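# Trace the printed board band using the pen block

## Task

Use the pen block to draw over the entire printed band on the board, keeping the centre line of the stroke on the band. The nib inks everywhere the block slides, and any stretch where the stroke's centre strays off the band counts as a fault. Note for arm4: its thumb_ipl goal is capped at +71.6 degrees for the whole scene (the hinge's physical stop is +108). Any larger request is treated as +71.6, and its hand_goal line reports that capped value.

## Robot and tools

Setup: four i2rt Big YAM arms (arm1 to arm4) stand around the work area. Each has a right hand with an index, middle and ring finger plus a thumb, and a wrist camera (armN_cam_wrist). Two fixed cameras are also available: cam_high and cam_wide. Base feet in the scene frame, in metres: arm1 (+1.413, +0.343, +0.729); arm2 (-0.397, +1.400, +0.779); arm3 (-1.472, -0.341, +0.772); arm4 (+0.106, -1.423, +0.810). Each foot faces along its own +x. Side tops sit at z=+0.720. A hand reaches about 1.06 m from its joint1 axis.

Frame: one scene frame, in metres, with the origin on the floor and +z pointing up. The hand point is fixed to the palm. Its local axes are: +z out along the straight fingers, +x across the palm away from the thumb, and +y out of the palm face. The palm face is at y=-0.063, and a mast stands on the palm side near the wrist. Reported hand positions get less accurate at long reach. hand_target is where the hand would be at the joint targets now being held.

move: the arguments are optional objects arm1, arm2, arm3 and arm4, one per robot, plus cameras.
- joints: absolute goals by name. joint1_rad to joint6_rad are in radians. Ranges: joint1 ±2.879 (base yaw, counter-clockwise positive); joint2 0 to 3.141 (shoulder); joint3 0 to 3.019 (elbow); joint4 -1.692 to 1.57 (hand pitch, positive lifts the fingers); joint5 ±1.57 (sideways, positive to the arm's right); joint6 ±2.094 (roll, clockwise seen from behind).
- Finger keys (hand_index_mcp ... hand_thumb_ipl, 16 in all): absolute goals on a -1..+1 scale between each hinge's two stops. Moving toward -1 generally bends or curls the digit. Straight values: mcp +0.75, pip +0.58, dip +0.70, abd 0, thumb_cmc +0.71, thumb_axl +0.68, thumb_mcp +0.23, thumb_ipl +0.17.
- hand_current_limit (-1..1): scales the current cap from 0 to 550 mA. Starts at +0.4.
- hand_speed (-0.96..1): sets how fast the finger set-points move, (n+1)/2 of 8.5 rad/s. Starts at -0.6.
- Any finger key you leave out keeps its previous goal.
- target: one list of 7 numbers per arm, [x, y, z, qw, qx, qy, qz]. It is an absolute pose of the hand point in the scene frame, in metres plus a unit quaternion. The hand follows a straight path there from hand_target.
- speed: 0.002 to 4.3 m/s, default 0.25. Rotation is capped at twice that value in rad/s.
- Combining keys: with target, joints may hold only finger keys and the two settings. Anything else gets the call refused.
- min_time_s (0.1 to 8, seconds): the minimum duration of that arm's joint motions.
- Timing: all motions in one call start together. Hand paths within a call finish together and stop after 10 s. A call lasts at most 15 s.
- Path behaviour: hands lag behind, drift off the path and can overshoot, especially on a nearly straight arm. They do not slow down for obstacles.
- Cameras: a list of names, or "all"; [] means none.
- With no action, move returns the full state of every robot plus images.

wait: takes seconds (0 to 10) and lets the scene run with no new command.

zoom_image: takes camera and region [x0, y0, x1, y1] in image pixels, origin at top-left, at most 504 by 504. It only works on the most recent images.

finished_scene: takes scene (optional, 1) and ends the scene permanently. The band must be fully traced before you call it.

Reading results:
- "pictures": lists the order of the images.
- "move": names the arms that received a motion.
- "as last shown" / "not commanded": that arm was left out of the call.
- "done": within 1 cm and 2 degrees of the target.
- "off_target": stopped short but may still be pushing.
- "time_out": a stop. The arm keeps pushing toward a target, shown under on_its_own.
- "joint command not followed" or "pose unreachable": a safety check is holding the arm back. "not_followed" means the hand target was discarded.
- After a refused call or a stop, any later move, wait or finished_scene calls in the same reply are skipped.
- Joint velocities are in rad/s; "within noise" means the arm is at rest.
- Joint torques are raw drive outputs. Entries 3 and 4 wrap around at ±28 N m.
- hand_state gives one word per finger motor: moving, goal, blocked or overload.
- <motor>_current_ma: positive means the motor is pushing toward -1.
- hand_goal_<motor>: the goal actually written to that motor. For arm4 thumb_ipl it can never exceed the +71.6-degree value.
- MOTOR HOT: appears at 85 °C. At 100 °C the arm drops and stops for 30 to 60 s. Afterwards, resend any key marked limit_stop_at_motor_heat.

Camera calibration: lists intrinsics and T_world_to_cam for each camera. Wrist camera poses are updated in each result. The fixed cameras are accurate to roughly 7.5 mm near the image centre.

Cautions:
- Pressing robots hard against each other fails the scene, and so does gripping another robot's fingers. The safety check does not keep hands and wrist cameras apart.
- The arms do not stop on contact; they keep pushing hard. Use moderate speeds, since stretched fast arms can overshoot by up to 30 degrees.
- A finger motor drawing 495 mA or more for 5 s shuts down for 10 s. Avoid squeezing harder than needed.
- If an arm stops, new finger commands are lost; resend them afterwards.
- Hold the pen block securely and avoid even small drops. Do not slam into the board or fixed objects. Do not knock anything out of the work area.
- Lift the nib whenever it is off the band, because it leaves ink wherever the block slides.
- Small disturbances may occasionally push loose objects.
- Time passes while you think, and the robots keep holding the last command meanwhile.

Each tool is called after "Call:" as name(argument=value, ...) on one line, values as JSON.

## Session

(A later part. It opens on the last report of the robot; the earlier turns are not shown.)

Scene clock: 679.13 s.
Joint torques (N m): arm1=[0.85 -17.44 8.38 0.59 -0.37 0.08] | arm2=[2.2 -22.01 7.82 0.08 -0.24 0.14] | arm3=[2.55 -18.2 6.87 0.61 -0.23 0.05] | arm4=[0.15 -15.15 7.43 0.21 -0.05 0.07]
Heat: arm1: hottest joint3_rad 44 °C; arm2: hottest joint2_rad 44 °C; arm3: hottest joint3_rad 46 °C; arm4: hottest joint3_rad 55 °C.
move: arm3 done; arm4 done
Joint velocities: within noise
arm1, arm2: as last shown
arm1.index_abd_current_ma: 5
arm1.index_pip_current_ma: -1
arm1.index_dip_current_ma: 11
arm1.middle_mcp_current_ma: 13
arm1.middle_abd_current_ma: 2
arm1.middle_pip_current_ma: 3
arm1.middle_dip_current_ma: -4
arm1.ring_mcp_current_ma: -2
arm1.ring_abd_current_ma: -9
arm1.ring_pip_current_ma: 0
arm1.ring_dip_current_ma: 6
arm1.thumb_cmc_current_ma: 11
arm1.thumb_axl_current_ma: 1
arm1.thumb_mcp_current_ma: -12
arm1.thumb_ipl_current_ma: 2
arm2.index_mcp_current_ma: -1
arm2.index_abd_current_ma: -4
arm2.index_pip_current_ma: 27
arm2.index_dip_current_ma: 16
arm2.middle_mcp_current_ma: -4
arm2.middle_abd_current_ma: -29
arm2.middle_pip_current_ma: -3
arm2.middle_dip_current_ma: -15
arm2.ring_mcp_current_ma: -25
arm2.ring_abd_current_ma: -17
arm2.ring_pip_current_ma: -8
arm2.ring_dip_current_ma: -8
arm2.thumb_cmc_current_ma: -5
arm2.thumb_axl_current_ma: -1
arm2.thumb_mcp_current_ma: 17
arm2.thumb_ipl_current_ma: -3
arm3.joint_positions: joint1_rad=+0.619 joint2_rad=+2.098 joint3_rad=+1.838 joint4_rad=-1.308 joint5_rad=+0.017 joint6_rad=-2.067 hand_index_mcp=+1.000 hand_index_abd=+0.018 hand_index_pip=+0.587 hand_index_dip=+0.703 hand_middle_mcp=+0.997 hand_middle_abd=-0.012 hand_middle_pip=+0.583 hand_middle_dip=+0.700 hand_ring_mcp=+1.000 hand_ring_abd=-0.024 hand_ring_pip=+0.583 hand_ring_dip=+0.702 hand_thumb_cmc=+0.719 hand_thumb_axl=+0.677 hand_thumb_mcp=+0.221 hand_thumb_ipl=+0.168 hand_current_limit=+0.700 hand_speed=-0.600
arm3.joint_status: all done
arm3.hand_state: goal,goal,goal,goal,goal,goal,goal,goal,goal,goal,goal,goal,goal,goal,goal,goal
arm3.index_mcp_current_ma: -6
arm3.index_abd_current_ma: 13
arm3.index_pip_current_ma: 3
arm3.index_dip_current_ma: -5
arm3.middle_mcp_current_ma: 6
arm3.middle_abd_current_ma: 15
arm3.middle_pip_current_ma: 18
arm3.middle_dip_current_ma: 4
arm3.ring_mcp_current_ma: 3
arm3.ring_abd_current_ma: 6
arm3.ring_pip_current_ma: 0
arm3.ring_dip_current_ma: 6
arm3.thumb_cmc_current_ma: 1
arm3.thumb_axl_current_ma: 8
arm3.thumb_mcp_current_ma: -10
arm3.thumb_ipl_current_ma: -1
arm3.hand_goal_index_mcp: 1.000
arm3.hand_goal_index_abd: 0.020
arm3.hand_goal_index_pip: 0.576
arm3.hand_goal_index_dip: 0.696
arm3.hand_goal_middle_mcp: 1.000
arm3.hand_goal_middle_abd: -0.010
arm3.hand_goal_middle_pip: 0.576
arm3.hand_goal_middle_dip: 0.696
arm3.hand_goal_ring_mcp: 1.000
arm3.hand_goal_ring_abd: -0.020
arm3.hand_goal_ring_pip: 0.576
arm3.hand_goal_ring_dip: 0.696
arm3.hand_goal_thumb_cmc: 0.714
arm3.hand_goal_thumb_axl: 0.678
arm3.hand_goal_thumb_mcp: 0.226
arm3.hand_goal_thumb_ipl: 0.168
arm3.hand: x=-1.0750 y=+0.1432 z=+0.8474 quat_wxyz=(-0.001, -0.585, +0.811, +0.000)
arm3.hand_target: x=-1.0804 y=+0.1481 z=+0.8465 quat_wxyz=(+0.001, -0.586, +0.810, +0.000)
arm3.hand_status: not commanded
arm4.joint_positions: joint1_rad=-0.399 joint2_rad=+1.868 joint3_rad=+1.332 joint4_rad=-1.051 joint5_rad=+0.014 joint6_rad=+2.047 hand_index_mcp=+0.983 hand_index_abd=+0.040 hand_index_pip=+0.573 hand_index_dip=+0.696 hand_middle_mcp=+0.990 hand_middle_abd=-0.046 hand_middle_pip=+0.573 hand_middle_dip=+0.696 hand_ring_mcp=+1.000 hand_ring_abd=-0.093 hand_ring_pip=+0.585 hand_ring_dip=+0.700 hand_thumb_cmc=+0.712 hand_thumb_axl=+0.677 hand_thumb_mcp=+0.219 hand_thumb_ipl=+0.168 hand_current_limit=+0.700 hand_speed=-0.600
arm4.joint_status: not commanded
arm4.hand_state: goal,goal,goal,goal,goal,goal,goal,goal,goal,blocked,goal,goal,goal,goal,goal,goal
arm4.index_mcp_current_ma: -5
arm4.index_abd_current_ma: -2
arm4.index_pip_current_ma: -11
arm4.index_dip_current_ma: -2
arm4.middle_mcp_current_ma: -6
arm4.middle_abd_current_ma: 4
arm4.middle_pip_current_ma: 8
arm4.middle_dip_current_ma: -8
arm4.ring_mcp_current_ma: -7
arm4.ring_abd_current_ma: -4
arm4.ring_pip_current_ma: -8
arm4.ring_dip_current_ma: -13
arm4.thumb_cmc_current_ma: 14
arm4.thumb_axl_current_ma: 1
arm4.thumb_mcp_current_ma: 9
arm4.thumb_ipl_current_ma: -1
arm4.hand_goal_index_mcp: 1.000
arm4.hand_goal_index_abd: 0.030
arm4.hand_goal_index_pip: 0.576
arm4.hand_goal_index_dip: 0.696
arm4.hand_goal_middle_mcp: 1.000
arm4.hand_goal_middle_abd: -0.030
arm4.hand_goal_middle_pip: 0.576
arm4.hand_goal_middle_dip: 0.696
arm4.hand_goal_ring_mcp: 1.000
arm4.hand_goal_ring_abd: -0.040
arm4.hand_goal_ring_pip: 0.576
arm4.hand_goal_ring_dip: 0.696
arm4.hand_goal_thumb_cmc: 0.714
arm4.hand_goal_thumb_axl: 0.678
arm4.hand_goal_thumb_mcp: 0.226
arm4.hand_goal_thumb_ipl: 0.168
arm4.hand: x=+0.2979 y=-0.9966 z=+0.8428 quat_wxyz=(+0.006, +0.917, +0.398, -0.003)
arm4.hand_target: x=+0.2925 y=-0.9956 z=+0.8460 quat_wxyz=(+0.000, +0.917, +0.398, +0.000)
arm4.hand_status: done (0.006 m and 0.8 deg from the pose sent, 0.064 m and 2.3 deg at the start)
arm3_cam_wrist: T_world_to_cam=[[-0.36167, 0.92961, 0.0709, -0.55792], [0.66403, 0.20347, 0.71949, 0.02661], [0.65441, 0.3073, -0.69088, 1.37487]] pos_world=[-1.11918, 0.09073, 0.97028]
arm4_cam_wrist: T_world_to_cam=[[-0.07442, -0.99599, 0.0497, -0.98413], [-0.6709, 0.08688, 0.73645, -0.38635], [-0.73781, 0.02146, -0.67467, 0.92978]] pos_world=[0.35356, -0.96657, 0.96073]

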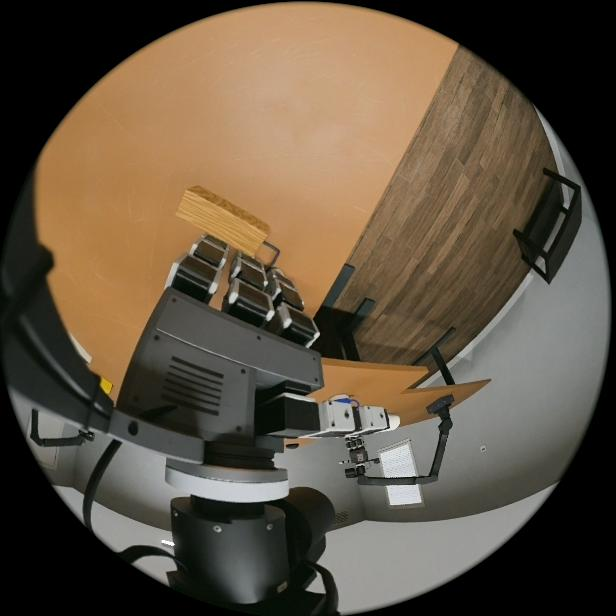

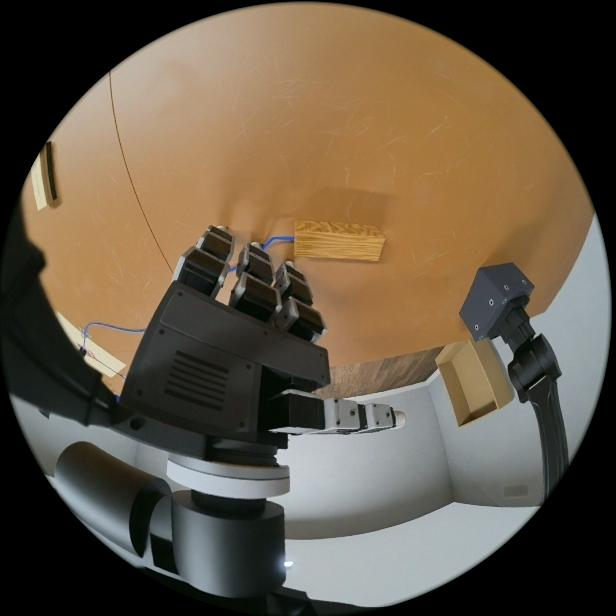

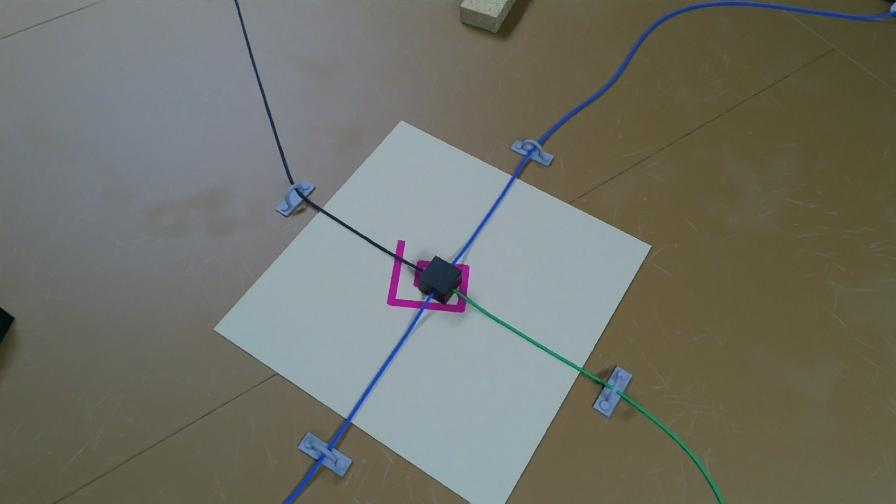

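Call:
move(arm4={"joints": {"joint1_rad": -0.48, "hand_ring_abd": -0.03}, "min_time_s": 2}, arm3={"joints": {"joint1_rad": 0.67}, "min_time_s": 1.5}, cameras=["arm3_cam_wrist", "arm4_cam_wrist", "cam_high"])

Call:
zoom_image(camera="arm3_cam_wrist", region=[180, 170, 310, 300])

Call:
zoom_image(camera="arm4_cam_wrist", region=[190, 170, 340, 300])

Scene clock: 691.50 s.
Joint torques (N m): arm1=[0.91 -17.61 8.38 0.55 -0.36 0.07] | arm2=[2.26 -22.01 7.82 0.08 -0.25 0.14] | arm3=[3.14 -18.2 6.86 0.69 -0.31 0.07] | arm4=[-1.49 -15.21 7.42 0.21 0.22 0.06]
Heat: arm1: hottest joint3_rad 45 °C; arm2: hottest joint2_rad 44 °C; arm3: hottest joint3_rad 45 °C; arm4: hottest joint3_rad 54 °C.
move: arm3 done; arm4 done
Joint velocities: within noise
arm1, arm2: as last shown
arm1.index_mcp_current_ma: 5
arm1.index_abd_current_ma: 3
arm1.index_pip_current_ma: -5
arm1.index_dip_current_ma: 10
arm1.middle_mcp_current_ma: 5
arm1.middle_abd_current_ma: -5
arm1.middle_pip_current_ma: 10
arm1.middle_dip_current_ma: -8
arm1.ring_abd_current_ma: -7
arm1.ring_pip_current_ma: -4
arm1.ring_dip_current_ma: 9
arm1.thumb_cmc_current_ma: 10
arm1.thumb_axl_current_ma: 0
arm1.thumb_mcp_current_ma: -8
arm1.thumb_ipl_current_ma: 1
arm2.index_mcp_current_ma: -2
arm2.index_abd_current_ma: -1
arm2.index_pip_current_ma: 26
arm2.index_dip_current_ma: 39
arm2.middle_mcp_current_ma: -10
arm2.middle_abd_current_ma: -8
arm2.middle_pip_current_ma: -7
arm2.middle_dip_current_ma: 3
arm2.ring_mcp_current_ma: -10
arm2.ring_abd_current_ma: -8
arm2.ring_pip_current_ma: -7
arm2.ring_dip_current_ma: 8
arm2.thumb_cmc_current_ma: -4
arm2.thumb_axl_current_ma: 14
arm2.thumb_mcp_current_ma: -3
arm2.thumb_ipl_current_ma: -20
arm3.joint_positions: joint1_rad=+0.655 joint2_rad=+2.098 joint3_rad=+1.838 joint4_rad=-1.308 joint5_rad=+0.019 joint6_rad=-2.067 hand_index_mcp=+0.996 hand_index_abd=+0.018 hand_index_pip=+0.577 hand_index_dip=+0.703 hand_middle_mcp=+1.000 hand_middle_abd=-0.014 hand_middle_pip=+0.587 hand_middle_dip=+0.700 hand_ring_mcp=+0.997 hand_ring_abd=-0.024 hand_ring_pip=+0.578 hand_ring_dip=+0.702 hand_thumb_cmc=+0.719 hand_thumb_axl=+0.677 hand_thumb_mcp=+0.221 hand_thumb_ipl=+0.168 hand_current_limit=+0.700 hand_speed=-0.600
arm3.joint_status: all done
arm3.hand_state: goal,goal,goal,goal,goal,goal,goal,goal,goal,goal,goal,goal,goal,goal,goal,goal
arm3.index_mcp_current_ma: -3
arm3.index_abd_current_ma: -3
arm3.index_pip_current_ma: 0
arm3.index_dip_current_ma: -12
arm3.middle_mcp_current_ma: -8
arm3.middle_abd_current_ma: -1
arm3.middle_pip_current_ma: 5
arm3.middle_dip_current_ma: 10
arm3.ring_mcp_current_ma: -8
arm3.ring_abd_current_ma: -3
arm3.ring_pip_current_ma: -2
arm3.ring_dip_current_ma: 14
arm3.thumb_cmc_current_ma: -6
arm3.thumb_axl_current_ma: -4
arm3.thumb_mcp_current_ma: -5
arm3.thumb_ipl_current_ma: 3
arm3.hand_goal_index_mcp: 1.000
arm3.hand_goal_index_abd: 0.020
arm3.hand_goal_index_pip: 0.576
arm3.hand_goal_index_dip: 0.696
arm3.hand_goal_middle_mcp: 1.000
arm3.hand_goal_middle_abd: -0.010
arm3.hand_goal_middle_pip: 0.576
arm3.hand_goal_middle_dip: 0.696
arm3.hand_goal_ring_mcp: 1.000
arm3.hand_goal_ring_abd: -0.020
arm3.hand_goal_ring_pip: 0.576
arm3.hand_goal_ring_dip: 0.696
arm3.hand_goal_thumb_cmc: 0.714
arm3.hand_goal_thumb_axl: 0.678
arm3.hand_goal_thumb_mcp: 0.226
arm3.hand_goal_thumb_ipl: 0.168
arm3.hand: x=-1.0922 y=+0.1567 z=+0.8476 quat_wxyz=(+0.000, -0.600, +0.800, -0.001)
arm3.hand_target: x=-1.1001 y=+0.1631 z=+0.8469 quat_wxyz=(+0.001, -0.602, +0.799, +0.001)
arm3.hand_status: not commanded
arm4.joint_positions: joint1_rad=-0.465 joint2_rad=+1.868 joint3_rad=+1.332 joint4_rad=-1.051 joint5_rad=+0.006 joint6_rad=+2.047 hand_index_mcp=+0.987 hand_index_abd=+0.040 hand_index_pip=+0.577 hand_index_dip=+0.696 hand_middle_mcp=+0.991 hand_middle_abd=-0.038 hand_middle_pip=+0.577 hand_middle_dip=+0.696 hand_ring_mcp=+1.000 hand_ring_abd=-0.019 hand_ring_pip=+0.606 hand_ring_dip=+0.713 hand_thumb_cmc=+0.712 hand_thumb_axl=+0.677 hand_thumb_mcp=+0.219 hand_thumb_ipl=+0.168 hand_current_limit=+0.700 hand_speed=-0.600
arm4.joint_status: all done
arm4.hand_state: goal,goal,goal,goal,goal,goal,goal,goal,goal,goal,blocked,goal,goal,goal,goal,goal
arm4.index_mcp_current_ma: 2
arm4.index_abd_current_ma: -8
arm4.index_pip_current_ma: 2
arm4.index_dip_current_ma: -2
arm4.middle_mcp_current_ma: 0
arm4.middle_abd_current_ma: 0
arm4.middle_pip_current_ma: 9
arm4.middle_dip_current_ma: 18
arm4.ring_mcp_current_ma: 5
arm4.ring_abd_current_ma: 11
arm4.ring_pip_current_ma: 7
arm4.ring_dip_current_ma: -3
arm4.thumb_cmc_current_ma: 8
arm4.thumb_axl_current_ma: 8
arm4.thumb_mcp_current_ma: 13
arm4.thumb_ipl_current_ma: 0
arm4.hand_goal_index_mcp: 1.000
arm4.hand_goal_index_abd: 0.030
arm4.hand_goal_index_pip: 0.576
arm4.hand_goal_index_dip: 0.696
arm4.hand_goal_middle_mcp: 1.000
arm4.hand_goal_middle_abd: -0.030
arm4.hand_goal_middle_pip: 0.576
arm4.hand_goal_middle_dip: 0.696
arm4.hand_goal_ring_mcp: 1.000
arm4.hand_goal_ring_abd: -0.030
arm4.hand_goal_ring_pip: 0.576
arm4.hand_goal_ring_dip: 0.696
arm4.hand_goal_thumb_cmc: 0.714
arm4.hand_goal_thumb_axl: 0.678
arm4.hand_goal_thumb_mcp: 0.226
arm4.hand_goal_thumb_ipl: 0.168
arm4.hand: x=+0.3245 y=-1.0098 z=+0.8419 quat_wxyz=(+0.003, +0.930, +0.368, -0.007)
arm4.hand_target: x=+0.3304 y=-1.0141 z=+0.8455 quat_wxyz=(+0.000, +0.935, +0.356, -0.001)
arm4.hand_status: not commanded
arm3_cam_wrist: T_world_to_cam=[[-0.3945, 0.91626, 0.0695, -0.60933], [0.65521, 0.22746, 0.72039, 0.02093], [0.64426, 0.32973, -0.69007, 1.36682]] pos_world=[-1.13469, 0.10286, 0.97048]
arm4_cam_wrist: T_world_to_cam=[[-0.13996, -0.98895, 0.04881, -0.96615], [-0.65774, 0.1297, 0.74199, -0.33235], [-0.74013, 0.07175, -0.66863, 0.99547]] pos_world=[0.38296, -0.9838, 0.95935]

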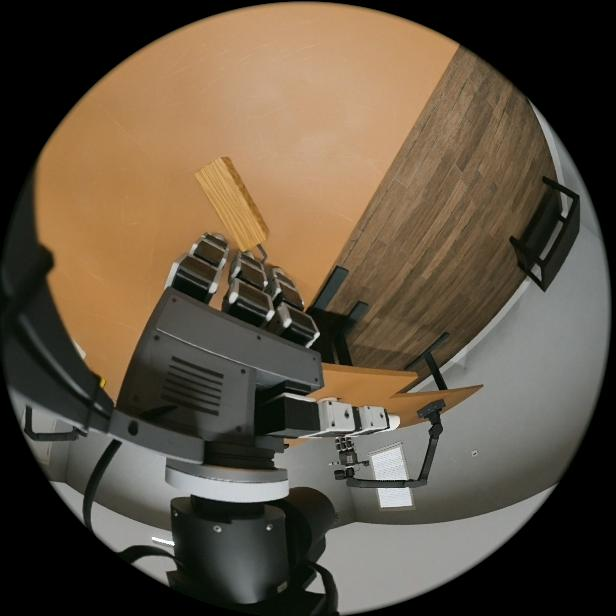

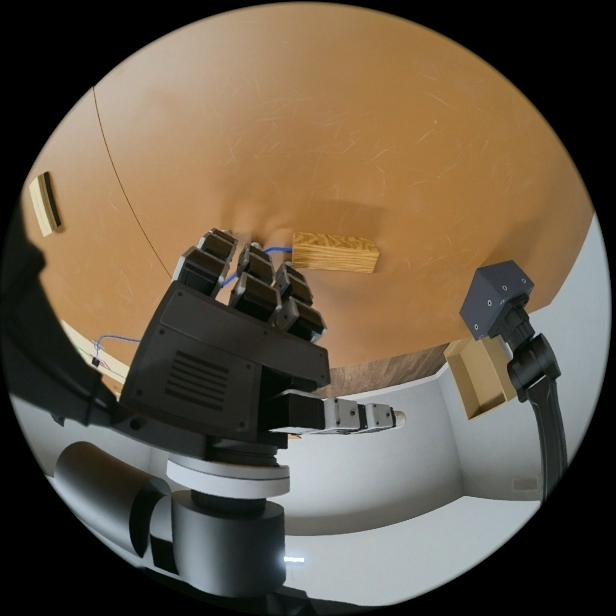

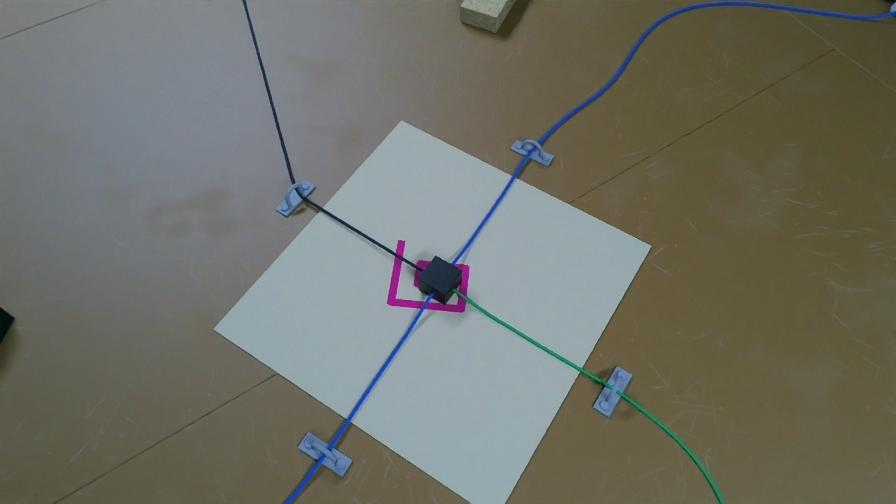

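Scaled by 3.877 from the camera's image (finer frame: 880x880).

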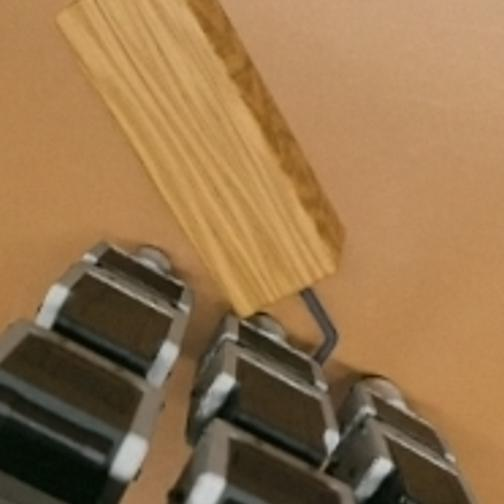

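Scaled by 3.360 from the camera's image (finer frame: 880x880).

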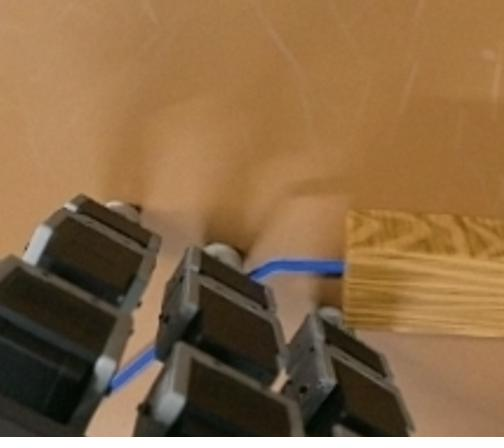

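Call:
move(arm4={"joints": {"joint1_rad": -0.54}, "min_time_s": 2}, arm3={"joints": {"joint1_rad": 0.70}, "min_time_s": 1.5}, cameras=["arm3_cam_wrist", "arm4_cam_wrist", "cam_high"])

Call:
zoom_image(camera="arm3_cam_wrist", region=[180, 170, 310, 300])

Call:
zoom_image(camera="arm4_cam_wrist", region=[190, 170, 340, 300])

Call:
zoom_image(camera="cam_high", region=[370, 220, 510, 330])

Scene clock: 698.30 s.
Joint torques (N m): arm1=[0.85 -17.55 8.38 0.62 -0.37 0.08] | arm2=[2.26 -22.01 7.8 0.08 -0.24 0.14] | arm3=[3.84 -18.26 6.82 0.7 -0.45 0.05] | arm4=[-1.61 -15.09 7.39 0.18 0.25 0.06]
Heat: arm1: hottest joint3_rad 45 °C; arm2: hottest joint2_rad 44 °C; arm3: hottest joint3_rad 45 °C; arm4: hottest joint3_rad 53 °C.
move: arm3 done; arm4 done
Joint velocities: within noise
arm1, arm2: as last shown
arm1.index_mcp_current_ma: 7
arm1.index_dip_current_ma: 7
arm1.middle_mcp_current_ma: 9
arm1.middle_pip_current_ma: 7
arm1.middle_dip_current_ma: -2
arm1.ring_mcp_current_ma: -3
arm1.ring_abd_current_ma: -5
arm1.ring_pip_current_ma: -5
arm1.ring_dip_current_ma: 8
arm1.thumb_cmc_current_ma: 12
arm1.thumb_mcp_current_ma: -10
arm2.index_mcp_current_ma: 12
arm2.index_abd_current_ma: -26
arm2.index_pip_current_ma: 29
arm2.index_dip_current_ma: 33
arm2.middle_mcp_current_ma: -18
arm2.middle_abd_current_ma: -27
arm2.middle_pip_current_ma: -13
arm2.middle_dip_current_ma: -17
arm2.ring_mcp_current_ma: 0
arm2.ring_abd_current_ma: -3
arm2.ring_pip_current_ma: -4
arm2.ring_dip_current_ma: 2
arm2.thumb_cmc_current_ma: -12
arm2.thumb_axl_current_ma: 15
arm2.thumb_mcp_current_ma: -2
arm2.thumb_ipl_current_ma: -7
arm3.joint_positions: joint1_rad=+0.676 joint2_rad=+2.098 joint3_rad=+1.838 joint4_rad=-1.308 joint5_rad=+0.022 joint6_rad=-2.067 hand_index_mcp=+0.997 hand_index_abd=+0.018 hand_index_pip=+0.581 hand_index_dip=+0.703 hand_middle_mcp=+1.000 hand_middle_abd=-0.015 hand_middle_pip=+0.594 hand_middle_dip=+0.700 hand_ring_mcp=+1.000 hand_ring_abd=-0.024 hand_ring_pip=+0.583 hand_ring_dip=+0.702 hand_thumb_cmc=+0.719 hand_thumb_axl=+0.677 hand_thumb_mcp=+0.221 hand_thumb_ipl=+0.168 hand_current_limit=+0.700 hand_speed=-0.600
arm3.joint_status: all done
arm3.hand_state: goal,goal,goal,goal,goal,goal,goal,goal,goal,goal,goal,goal,goal,goal,goal,goal
arm3.index_mcp_current_ma: -9
arm3.index_abd_current_ma: 4
arm3.index_pip_current_ma: 1
arm3.index_dip_current_ma: 1
arm3.middle_mcp_current_ma: -1
arm3.middle_abd_current_ma: 5
arm3.middle_pip_current_ma: 7
arm3.middle_dip_current_ma: -9
arm3.ring_mcp_current_ma: -16
arm3.ring_abd_current_ma: 2
arm3.ring_pip_current_ma: -1
arm3.ring_dip_current_ma: 10
arm3.thumb_cmc_current_ma: -3
arm3.thumb_axl_current_ma: -5
arm3.thumb_mcp_current_ma: -15
arm3.thumb_ipl_current_ma: 4
arm3.hand_goal_index_mcp: 1.000
arm3.hand_goal_index_abd: 0.020
arm3.hand_goal_index_pip: 0.576
arm3.hand_goal_index_dip: 0.696
arm3.hand_goal_middle_mcp: 1.000
arm3.hand_goal_middle_abd: -0.010
arm3.hand_goal_middle_pip: 0.576
arm3.hand_goal_middle_dip: 0.696
arm3.hand_goal_ring_mcp: 1.000
arm3.hand_goal_ring_abd: -0.020
arm3.hand_goal_ring_pip: 0.576
arm3.hand_goal_ring_dip: 0.696
arm3.hand_goal_thumb_cmc: 0.714
arm3.hand_goal_thumb_axl: 0.678
arm3.hand_goal_thumb_mcp: 0.226
arm3.hand_goal_thumb_ipl: 0.168
arm3.hand: x=-1.1027 y=+0.1641 z=+0.8473 quat_wxyz=(+0.000, -0.608, +0.794, -0.003)
arm3.hand_target: x=-1.1157 y=+0.1743 z=+0.8473 quat_wxyz=(+0.002, -0.614, +0.789, +0.001)
arm3.hand_status: not commanded
arm4.joint_positions: joint1_rad=-0.524 joint2_rad=+1.868 joint3_rad=+1.332 joint4_rad=-1.051 joint5_rad=+0.005 joint6_rad=+2.047 hand_index_mcp=+0.988 hand_index_abd=+0.040 hand_index_pip=+0.577 hand_index_dip=+0.696 hand_middle_mcp=+0.992 hand_middle_abd=-0.038 hand_middle_pip=+0.577 hand_middle_dip=+0.696 hand_ring_mcp=+1.000 hand_ring_abd=-0.014 hand_ring_pip=+0.611 hand_ring_dip=+0.716 hand_thumb_cmc=+0.712 hand_thumb_axl=+0.677 hand_thumb_mcp=+0.219 hand_thumb_ipl=+0.168 hand_current_limit=+0.700 hand_speed=-0.600
arm4.joint_status: all done
arm4.hand_state: goal,goal,goal,goal,goal,goal,goal,goal,goal,goal,blocked,goal,goal,goal,goal,goal
arm4.index_mcp_current_ma: -2
arm4.index_abd_current_ma: -14
arm4.index_pip_current_ma: -14
arm4.index_dip_current_ma: 0
arm4.middle_mcp_current_ma: 1
arm4.middle_abd_current_ma: -1
arm4.middle_pip_current_ma: -4
arm4.middle_dip_current_ma: 12
arm4.ring_mcp_current_ma: -1
arm4.ring_abd_current_ma: 6
arm4.ring_pip_current_ma: 11
arm4.ring_dip_current_ma: 0
arm4.thumb_cmc_current_ma: 7
arm4.thumb_axl_current_ma: 4
arm4.thumb_mcp_current_ma: 9
arm4.thumb_ipl_current_ma: -3
arm4.hand_goal_index_mcp: 1.000
arm4.hand_goal_index_abd: 0.030
arm4.hand_goal_index_pip: 0.576
arm4.hand_goal_index_dip: 0.696
arm4.hand_goal_middle_mcp: 1.000
arm4.hand_goal_middle_abd: -0.030
arm4.hand_goal_middle_pip: 0.576
arm4.hand_goal_middle_dip: 0.696
arm4.hand_goal_ring_mcp: 1.000
arm4.hand_goal_ring_abd: -0.030
arm4.hand_goal_ring_pip: 0.576
arm4.hand_goal_ring_dip: 0.696
arm4.hand_goal_thumb_cmc: 0.714
arm4.hand_goal_thumb_axl: 0.678
arm4.hand_goal_thumb_mcp: 0.226
arm4.hand_goal_thumb_ipl: 0.168
arm4.hand: x=+0.3485 y=-1.0233 z=+0.8417 quat_wxyz=(+0.003, +0.940, +0.340, -0.007)
arm4.hand_target: x=+0.3546 y=-1.0283 z=+0.8451 quat_wxyz=(+0.001, +0.945, +0.328, -0.001)
arm4.hand_status: not commanded
arm3_cam_wrist: T_world_to_cam=[[-0.41411, 0.90782, 0.0662, -0.63758], [0.64862, 0.24329, 0.72118, 0.01582], [0.6386, 0.34159, -0.68958, 1.36227]] pos_world=[-1.14423, 0.10962, 0.97018]
arm4_cam_wrist: T_world_to_cam=[[-0.19811, -0.97896, 0.04894, -0.94571], [-0.64825, 0.16831, 0.7426, -0.27905], [-0.73521, 0.11539, -0.66795, 1.05645]] pos_world=[0.40846, -1.00075, 0.95915]

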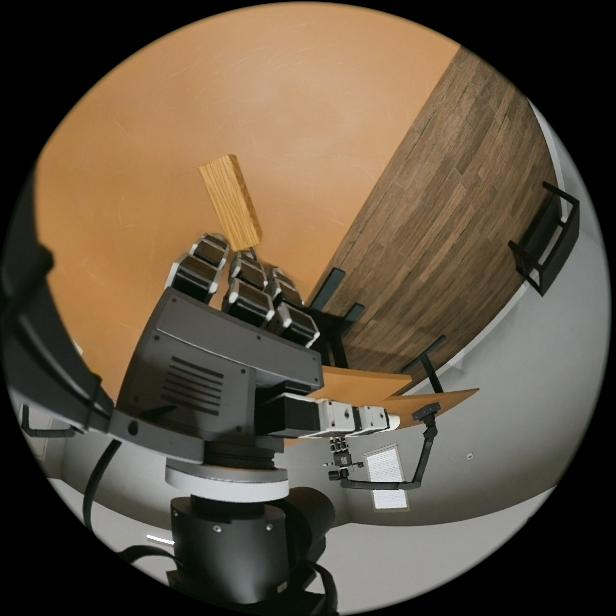

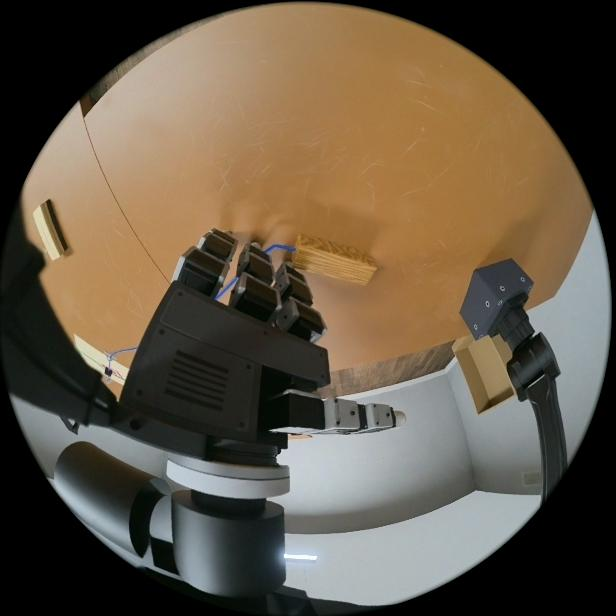

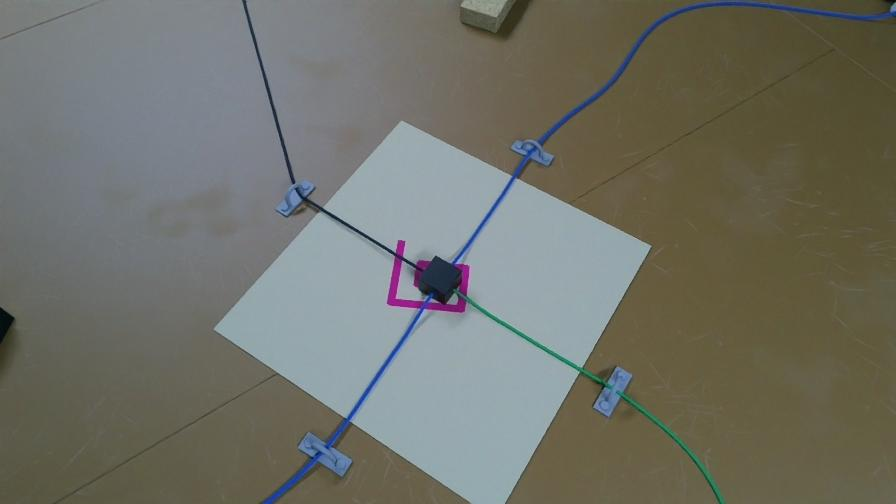

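Scaled by 3.877 from the camera's image (finer frame: 880x880).

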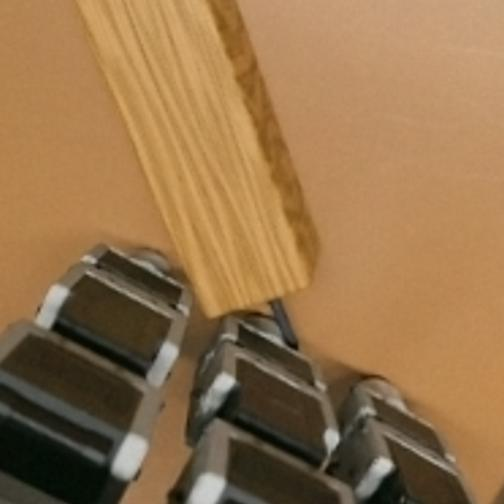

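Scaled by 3.360 from the camera's image (finer frame: 880x880).

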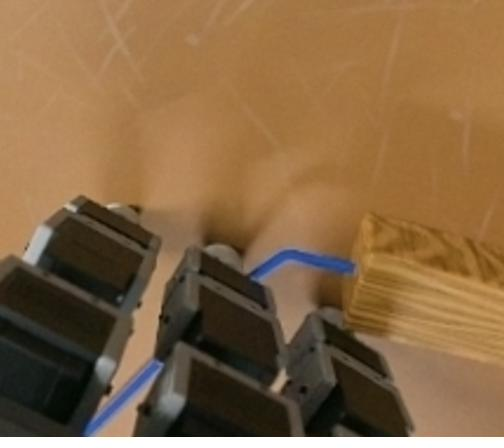

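Scaled by 3.600.

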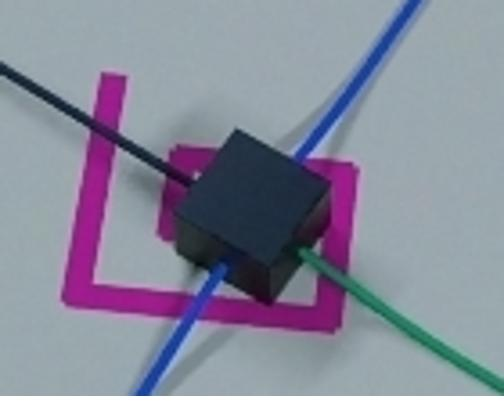

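Call:
move(arm4={"joints": {"joint1_rad": -0.60}, "min_time_s": 2}, arm1={"joints": {"joint1_rad": 0.78}, "min_time_s": 2}, arm2={"joints": {"joint1_rad": 0.62}, "min_time_s": 2}, cameras=["arm1_cam_wrist", "arm2_cam_wrist", "arm4_cam_wrist", "cam_high"])

Call:
zoom_image(camera="arm1_cam_wrist", region=[180, 170, 310, 300])

Call:
zoom_image(camera="arm2_cam_wrist", region=[200, 170, 350, 300])

Call:
zoom_image(camera="arm4_cam_wrist", region=[190, 170, 340, 300])

Call:
zoom_image(camera="cam_high", region=[370, 220, 510, 330])

Scene clock: 707.53 s.
Joint torques (N m): arm1=[0.79 -17.55 8.4 0.59 -0.4 0.08] | arm2=[2.32 -21.95 7.82 0.08 -0.27 0.14] | arm3=[3.49 -18.32 6.84 0.73 -0.45 0.07] | arm4=[-1.79 -15.03 7.42 0.2 0.37 0.06]
Heat: arm1: hottest joint3_rad 45 °C; arm2: hottest joint2_rad 44 °C; arm3: hottest joint3_rad 45 °C; arm4: hottest joint3_rad 53 °C.
move: arm1 done; arm2 done; arm4 done
Joint velocities: within noise
arm1.joint_positions: joint1_rad=+0.766 joint2_rad=+1.841 joint3_rad=+1.545 joint4_rad=-1.269 joint5_rad=+0.045 joint6_rad=-2.091 hand_index_mcp=+1.000 hand_index_abd=+0.002 hand_index_pip=+0.612 hand_index_dip=+0.713 hand_middle_mcp=+0.996 hand_middle_abd=-0.024 hand_middle_pip=+0.577 hand_middle_dip=+0.696 hand_ring_mcp=+0.991 hand_ring_abd=-0.030 hand_ring_pip=+0.574 hand_ring_dip=+0.691 hand_thumb_cmc=+0.716 hand_thumb_axl=+0.677 hand_thumb_mcp=+0.220 hand_thumb_ipl=+0.168 hand_current_limit=+0.700 hand_speed=-0.600
arm1.joint_status: all done
arm1.hand_state: goal,goal,blocked,goal,goal,goal,goal,goal,goal,goal,goal,goal,goal,goal,goal,goal
arm1.index_mcp_current_ma: 4
arm1.index_abd_current_ma: 2
arm1.index_pip_current_ma: -4
arm1.index_dip_current_ma: 10
arm1.middle_mcp_current_ma: 9
arm1.middle_abd_current_ma: -9
arm1.middle_pip_current_ma: 10
arm1.middle_dip_current_ma: -8
arm1.ring_mcp_current_ma: 3
arm1.ring_abd_current_ma: -9
arm1.ring_pip_current_ma: 1
arm1.ring_dip_current_ma: 4
arm1.thumb_cmc_current_ma: 10
arm1.thumb_axl_current_ma: 2
arm1.thumb_mcp_current_ma: -6
arm1.thumb_ipl_current_ma: 1
arm1.hand_goal_index_mcp: 1.000
arm1.hand_goal_index_abd: 0.020
arm1.hand_goal_index_pip: 0.576
arm1.hand_goal_index_dip: 0.696
arm1.hand_goal_middle_mcp: 1.000
arm1.hand_goal_middle_abd: -0.010
arm1.hand_goal_middle_pip: 0.576
arm1.hand_goal_middle_dip: 0.696
arm1.hand_goal_ring_mcp: 1.000
arm1.hand_goal_ring_abd: -0.020
arm1.hand_goal_ring_pip: 0.576
arm1.hand_goal_ring_dip: 0.696
arm1.hand_goal_thumb_cmc: 0.714
arm1.hand_goal_thumb_axl: 0.678
arm1.hand_goal_thumb_mcp: 0.226
arm1.hand_goal_thumb_ipl: 0.168
arm1.hand: x=+1.0647 y=-0.0668 z=+0.8467 quat_wxyz=(+0.019, -0.813, -0.582, +0.008)
arm1.hand_target: x=+1.0748 y=-0.0692 z=+0.8425 quat_wxyz=(+0.016, -0.811, -0.585, +0.001)
arm1.hand_status: not commanded
arm2.joint_positions: joint1_rad=+0.605 joint2_rad=+2.079 joint3_rad=+1.803 joint4_rad=-1.285 joint5_rad=+0.002 joint6_rad=-2.066 hand_index_mcp=+1.000 hand_index_abd=+0.004 hand_index_pip=+0.613 hand_index_dip=+0.715 hand_middle_mcp=+0.998 hand_middle_abd=-0.043 hand_middle_pip=+0.577 hand_middle_dip=+0.696 hand_ring_mcp=+0.982 hand_ring_abd=-0.034 hand_ring_pip=+0.570 hand_ring_dip=+0.691 hand_thumb_cmc=+0.717 hand_thumb_axl=+0.677 hand_thumb_mcp=+0.216 hand_thumb_ipl=+0.168 hand_current_limit=+0.700 hand_speed=-0.600
arm2.joint_status: all done
arm2.hand_state: goal,goal,blocked,goal,goal,blocked,goal,goal,goal,goal,goal,goal,goal,goal,goal,goal
arm2.index_mcp_current_ma: 24
arm2.index_abd_current_ma: 0
arm2.index_pip_current_ma: 37
arm2.index_dip_current_ma: 29
arm2.middle_mcp_current_ma: -1
arm2.middle_abd_current_ma: -30
arm2.middle_pip_current_ma: 0
arm2.middle_dip_current_ma: -10
arm2.ring_mcp_current_ma: -1
arm2.ring_abd_current_ma: -25
arm2.ring_pip_current_ma: -9
arm2.ring_dip_current_ma: 5
arm2.thumb_cmc_current_ma: -8
arm2.thumb_axl_current_ma: 1
arm2.thumb_mcp_current_ma: 1
arm2.thumb_ipl_current_ma: -4
arm2.hand_goal_index_mcp: 1.000
arm2.hand_goal_index_abd: 0.020
arm2.hand_goal_index_pip: 0.576
arm2.hand_goal_index_dip: 0.696
arm2.hand_goal_middle_mcp: 1.000
arm2.hand_goal_middle_abd: -0.010
arm2.hand_goal_middle_pip: 0.576
arm2.hand_goal_middle_dip: 0.696
arm2.hand_goal_ring_mcp: 1.000
arm2.hand_goal_ring_abd: -0.020
arm2.hand_goal_ring_pip: 0.576
arm2.hand_goal_ring_dip: 0.696
arm2.hand_goal_thumb_cmc: 0.714
arm2.hand_goal_thumb_axl: 0.678
arm2.hand_goal_thumb_mcp: 0.226
arm2.hand_goal_thumb_ipl: 0.168
arm2.hand: x=+0.0967 y=+1.0243 z=+0.8563 quat_wxyz=(+0.004, +0.146, +0.989, -0.006)
arm2.hand_target: x=+0.1013 y=+1.0339 z=+0.8478 quat_wxyz=(+0.000, +0.143, +0.990, +0.000)
arm2.hand_status: not commanded
arm3: as last shown
arm3.joint_positions: joint1_rad=+0.679 joint2_rad=+2.098 joint3_rad=+1.838 joint4_rad=-1.308 joint5_rad=+0.022 joint6_rad=-2.067 hand_index_mcp=+0.996 hand_index_abd=+0.018 hand_index_pip=+0.581 hand_index_dip=+0.703 hand_middle_mcp=+1.000 hand_middle_abd=-0.015 hand_middle_pip=+0.594 hand_middle_dip=+0.700 hand_ring_mcp=+1.000 hand_ring_abd=-0.024 hand_ring_pip=+0.583 hand_ring_dip=+0.702 hand_thumb_cmc=+0.719 hand_thumb_axl=+0.677 hand_thumb_mcp=+0.221 hand_thumb_ipl=+0.168 hand_current_limit=+0.700 hand_speed=-0.600
arm3.index_mcp_current_ma: -5
arm3.index_abd_current_ma: 5
arm3.index_pip_current_ma: -2
arm3.index_dip_current_ma: 2
arm3.middle_mcp_current_ma: -5
arm3.middle_abd_current_ma: -5
arm3.middle_pip_current_ma: 15
arm3.middle_dip_current_ma: 3
arm3.ring_mcp_current_ma: -19
arm3.ring_abd_current_ma: 7
arm3.ring_dip_current_ma: -1
arm3.thumb_cmc_current_ma: 0
arm3.thumb_axl_current_ma: -11
arm3.thumb_mcp_current_ma: -3
arm3.thumb_ipl_current_ma: 7
arm3.hand: x=-1.1044 y=+0.1653 z=+0.8473 quat_wxyz=(+0.000, -0.610, +0.793, -0.003)
arm3.hand_target: x=-1.1157 y=+0.1742 z=+0.8473 quat_wxyz=(+0.002, -0.614, +0.789, +0.001)
arm4.joint_positions: joint1_rad=-0.583 joint2_rad=+1.867 joint3_rad=+1.332 joint4_rad=-1.051 joint5_rad=+0.002 joint6_rad=+2.047 hand_index_mcp=+1.000 hand_index_abd=+0.043 hand_index_pip=+0.592 hand_index_dip=+0.696 hand_middle_mcp=+0.992 hand_middle_abd=-0.038 hand_middle_pip=+0.577 hand_middle_dip=+0.696 hand_ring_mcp=+1.000 hand_ring_abd=-0.008 hand_ring_pip=+0.612 hand_ring_dip=+0.716 hand_thumb_cmc=+0.712 hand_thumb_axl=+0.677 hand_thumb_mcp=+0.219 hand_thumb_ipl=+0.168 hand_current_limit=+0.700 hand_speed=-0.600
arm4.joint_status: all done
arm4.hand_state: goal,goal,goal,goal,goal,goal,goal,goal,goal,blocked,blocked,goal,goal,goal,goal,goal
arm4.index_mcp_current_ma: 4
arm4.index_abd_current_ma: 1
arm4.index_pip_current_ma: -2
arm4.index_dip_current_ma: 6
arm4.middle_mcp_current_ma: 3
arm4.middle_abd_current_ma: -2
arm4.middle_pip_current_ma: 17
arm4.middle_dip_current_ma: -9
arm4.ring_mcp_current_ma: 3
arm4.ring_abd_current_ma: 4
arm4.ring_pip_current_ma: 13
arm4.ring_dip_current_ma: 8
arm4.thumb_cmc_current_ma: 7
arm4.thumb_axl_current_ma: 11
arm4.thumb_mcp_current_ma: -4
arm4.thumb_ipl_current_ma: -5
arm4.hand_goal_index_mcp: 1.000
arm4.hand_goal_index_abd: 0.030
arm4.hand_goal_index_pip: 0.576
arm4.hand_goal_index_dip: 0.696
arm4.hand_goal_middle_mcp: 1.000
arm4.hand_goal_middle_abd: -0.030
arm4.hand_goal_middle_pip: 0.576
arm4.hand_goal_middle_dip: 0.696
arm4.hand_goal_ring_mcp: 1.000
arm4.hand_goal_ring_abd: -0.030
arm4.hand_goal_ring_pip: 0.576
arm4.hand_goal_ring_dip: 0.696
arm4.hand_goal_thumb_cmc: 0.714
arm4.hand_goal_thumb_axl: 0.678
arm4.hand_goal_thumb_mcp: 0.226
arm4.hand_goal_thumb_ipl: 0.168
arm4.hand: x=+0.3709 y=-1.0378 z=+0.8413 quat_wxyz=(+0.002, +0.950, +0.313, -0.009)
arm4.hand_target: x=+0.3780 y=-1.0440 z=+0.8448 quat_wxyz=(+0.001, +0.954, +0.299, -0.001)
arm4.hand_status: not commanded
arm1_cam_wrist: T_world_to_cam=[[0.30418, -0.95259, -0.00743, -0.35221], [-0.63876, -0.20974, 0.74026, -0.0121], [-0.70672, -0.22043, -0.67228, 1.43247]] pos_world=[1.11176, -0.0223, 0.96935]
arm2_cam_wrist: T_world_to_cam=[[0.92647, 0.37193, -0.05761, -0.37759], [0.28403, -0.5905, 0.7554, -0.11885], [0.24694, -0.71622, -0.65272, 1.39315]] pos_world=[0.03956, 1.06806, 0.97737]
arm4_cam_wrist: T_world_to_cam=[[-0.25482, -0.96577, 0.04857, -0.92048], [-0.63484, 0.20497, 0.74496, -0.23068], [-0.72942, 0.159, -0.66534, 1.11523]] pos_world=[0.43246, -1.01901, 0.95857]

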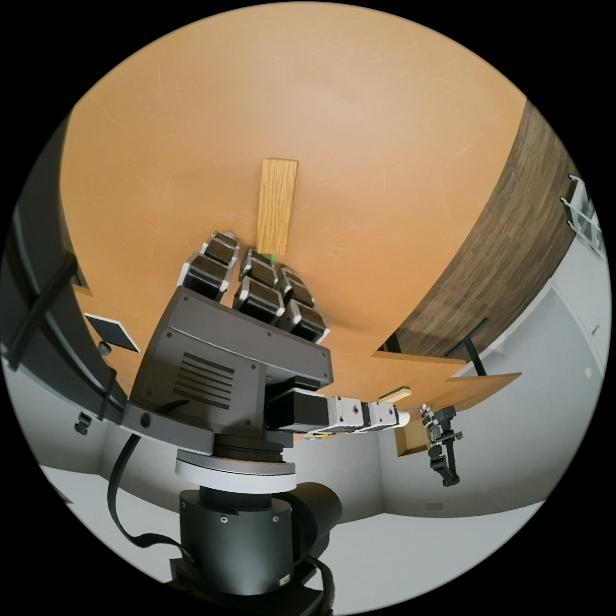

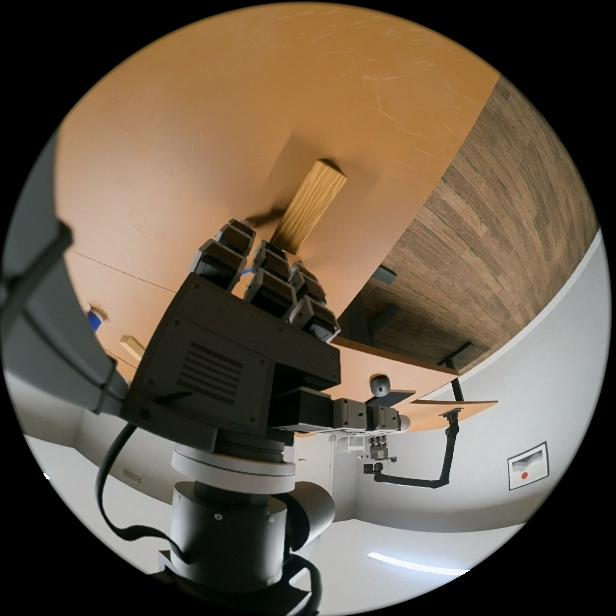

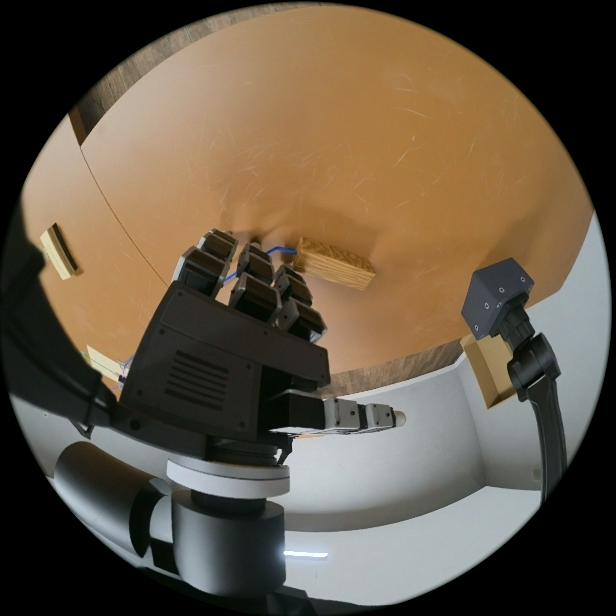

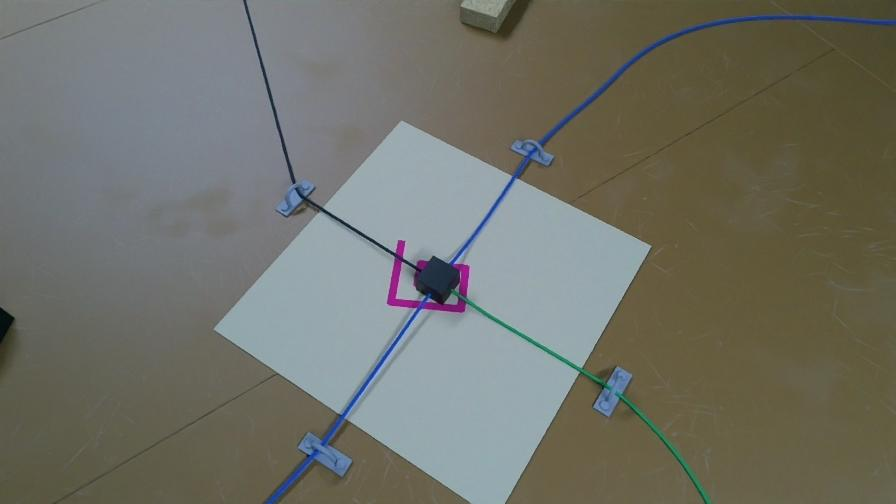

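Scaled by 3.877 from the camera's image (finer frame: 880x880).

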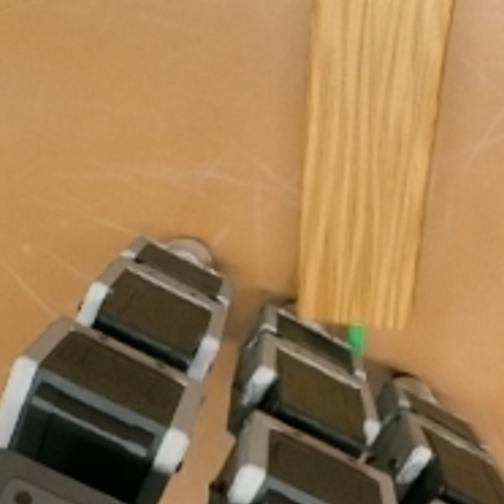

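Scaled by 3.360 from the camera's image (finer frame: 880x880).

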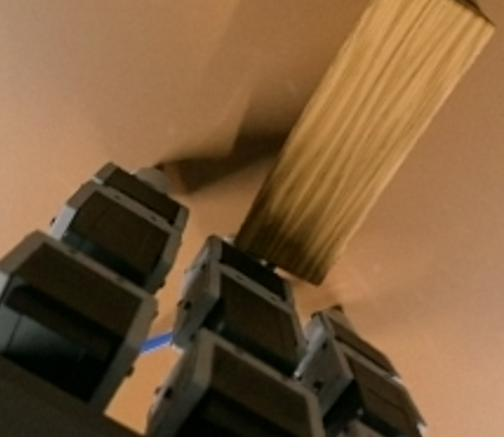

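Scaled by 3.360 from the camera's image (finer frame: 880x880).

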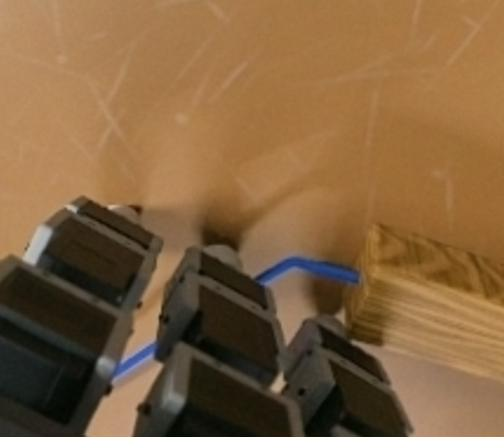

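Scaled by 3.600.

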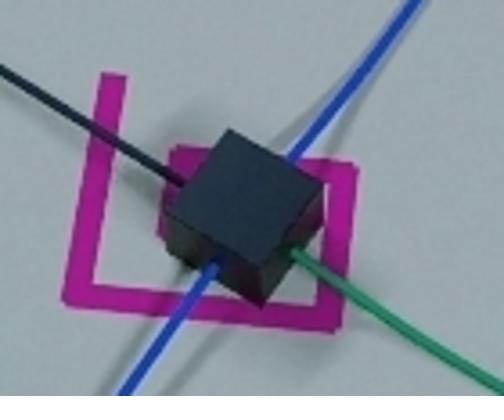

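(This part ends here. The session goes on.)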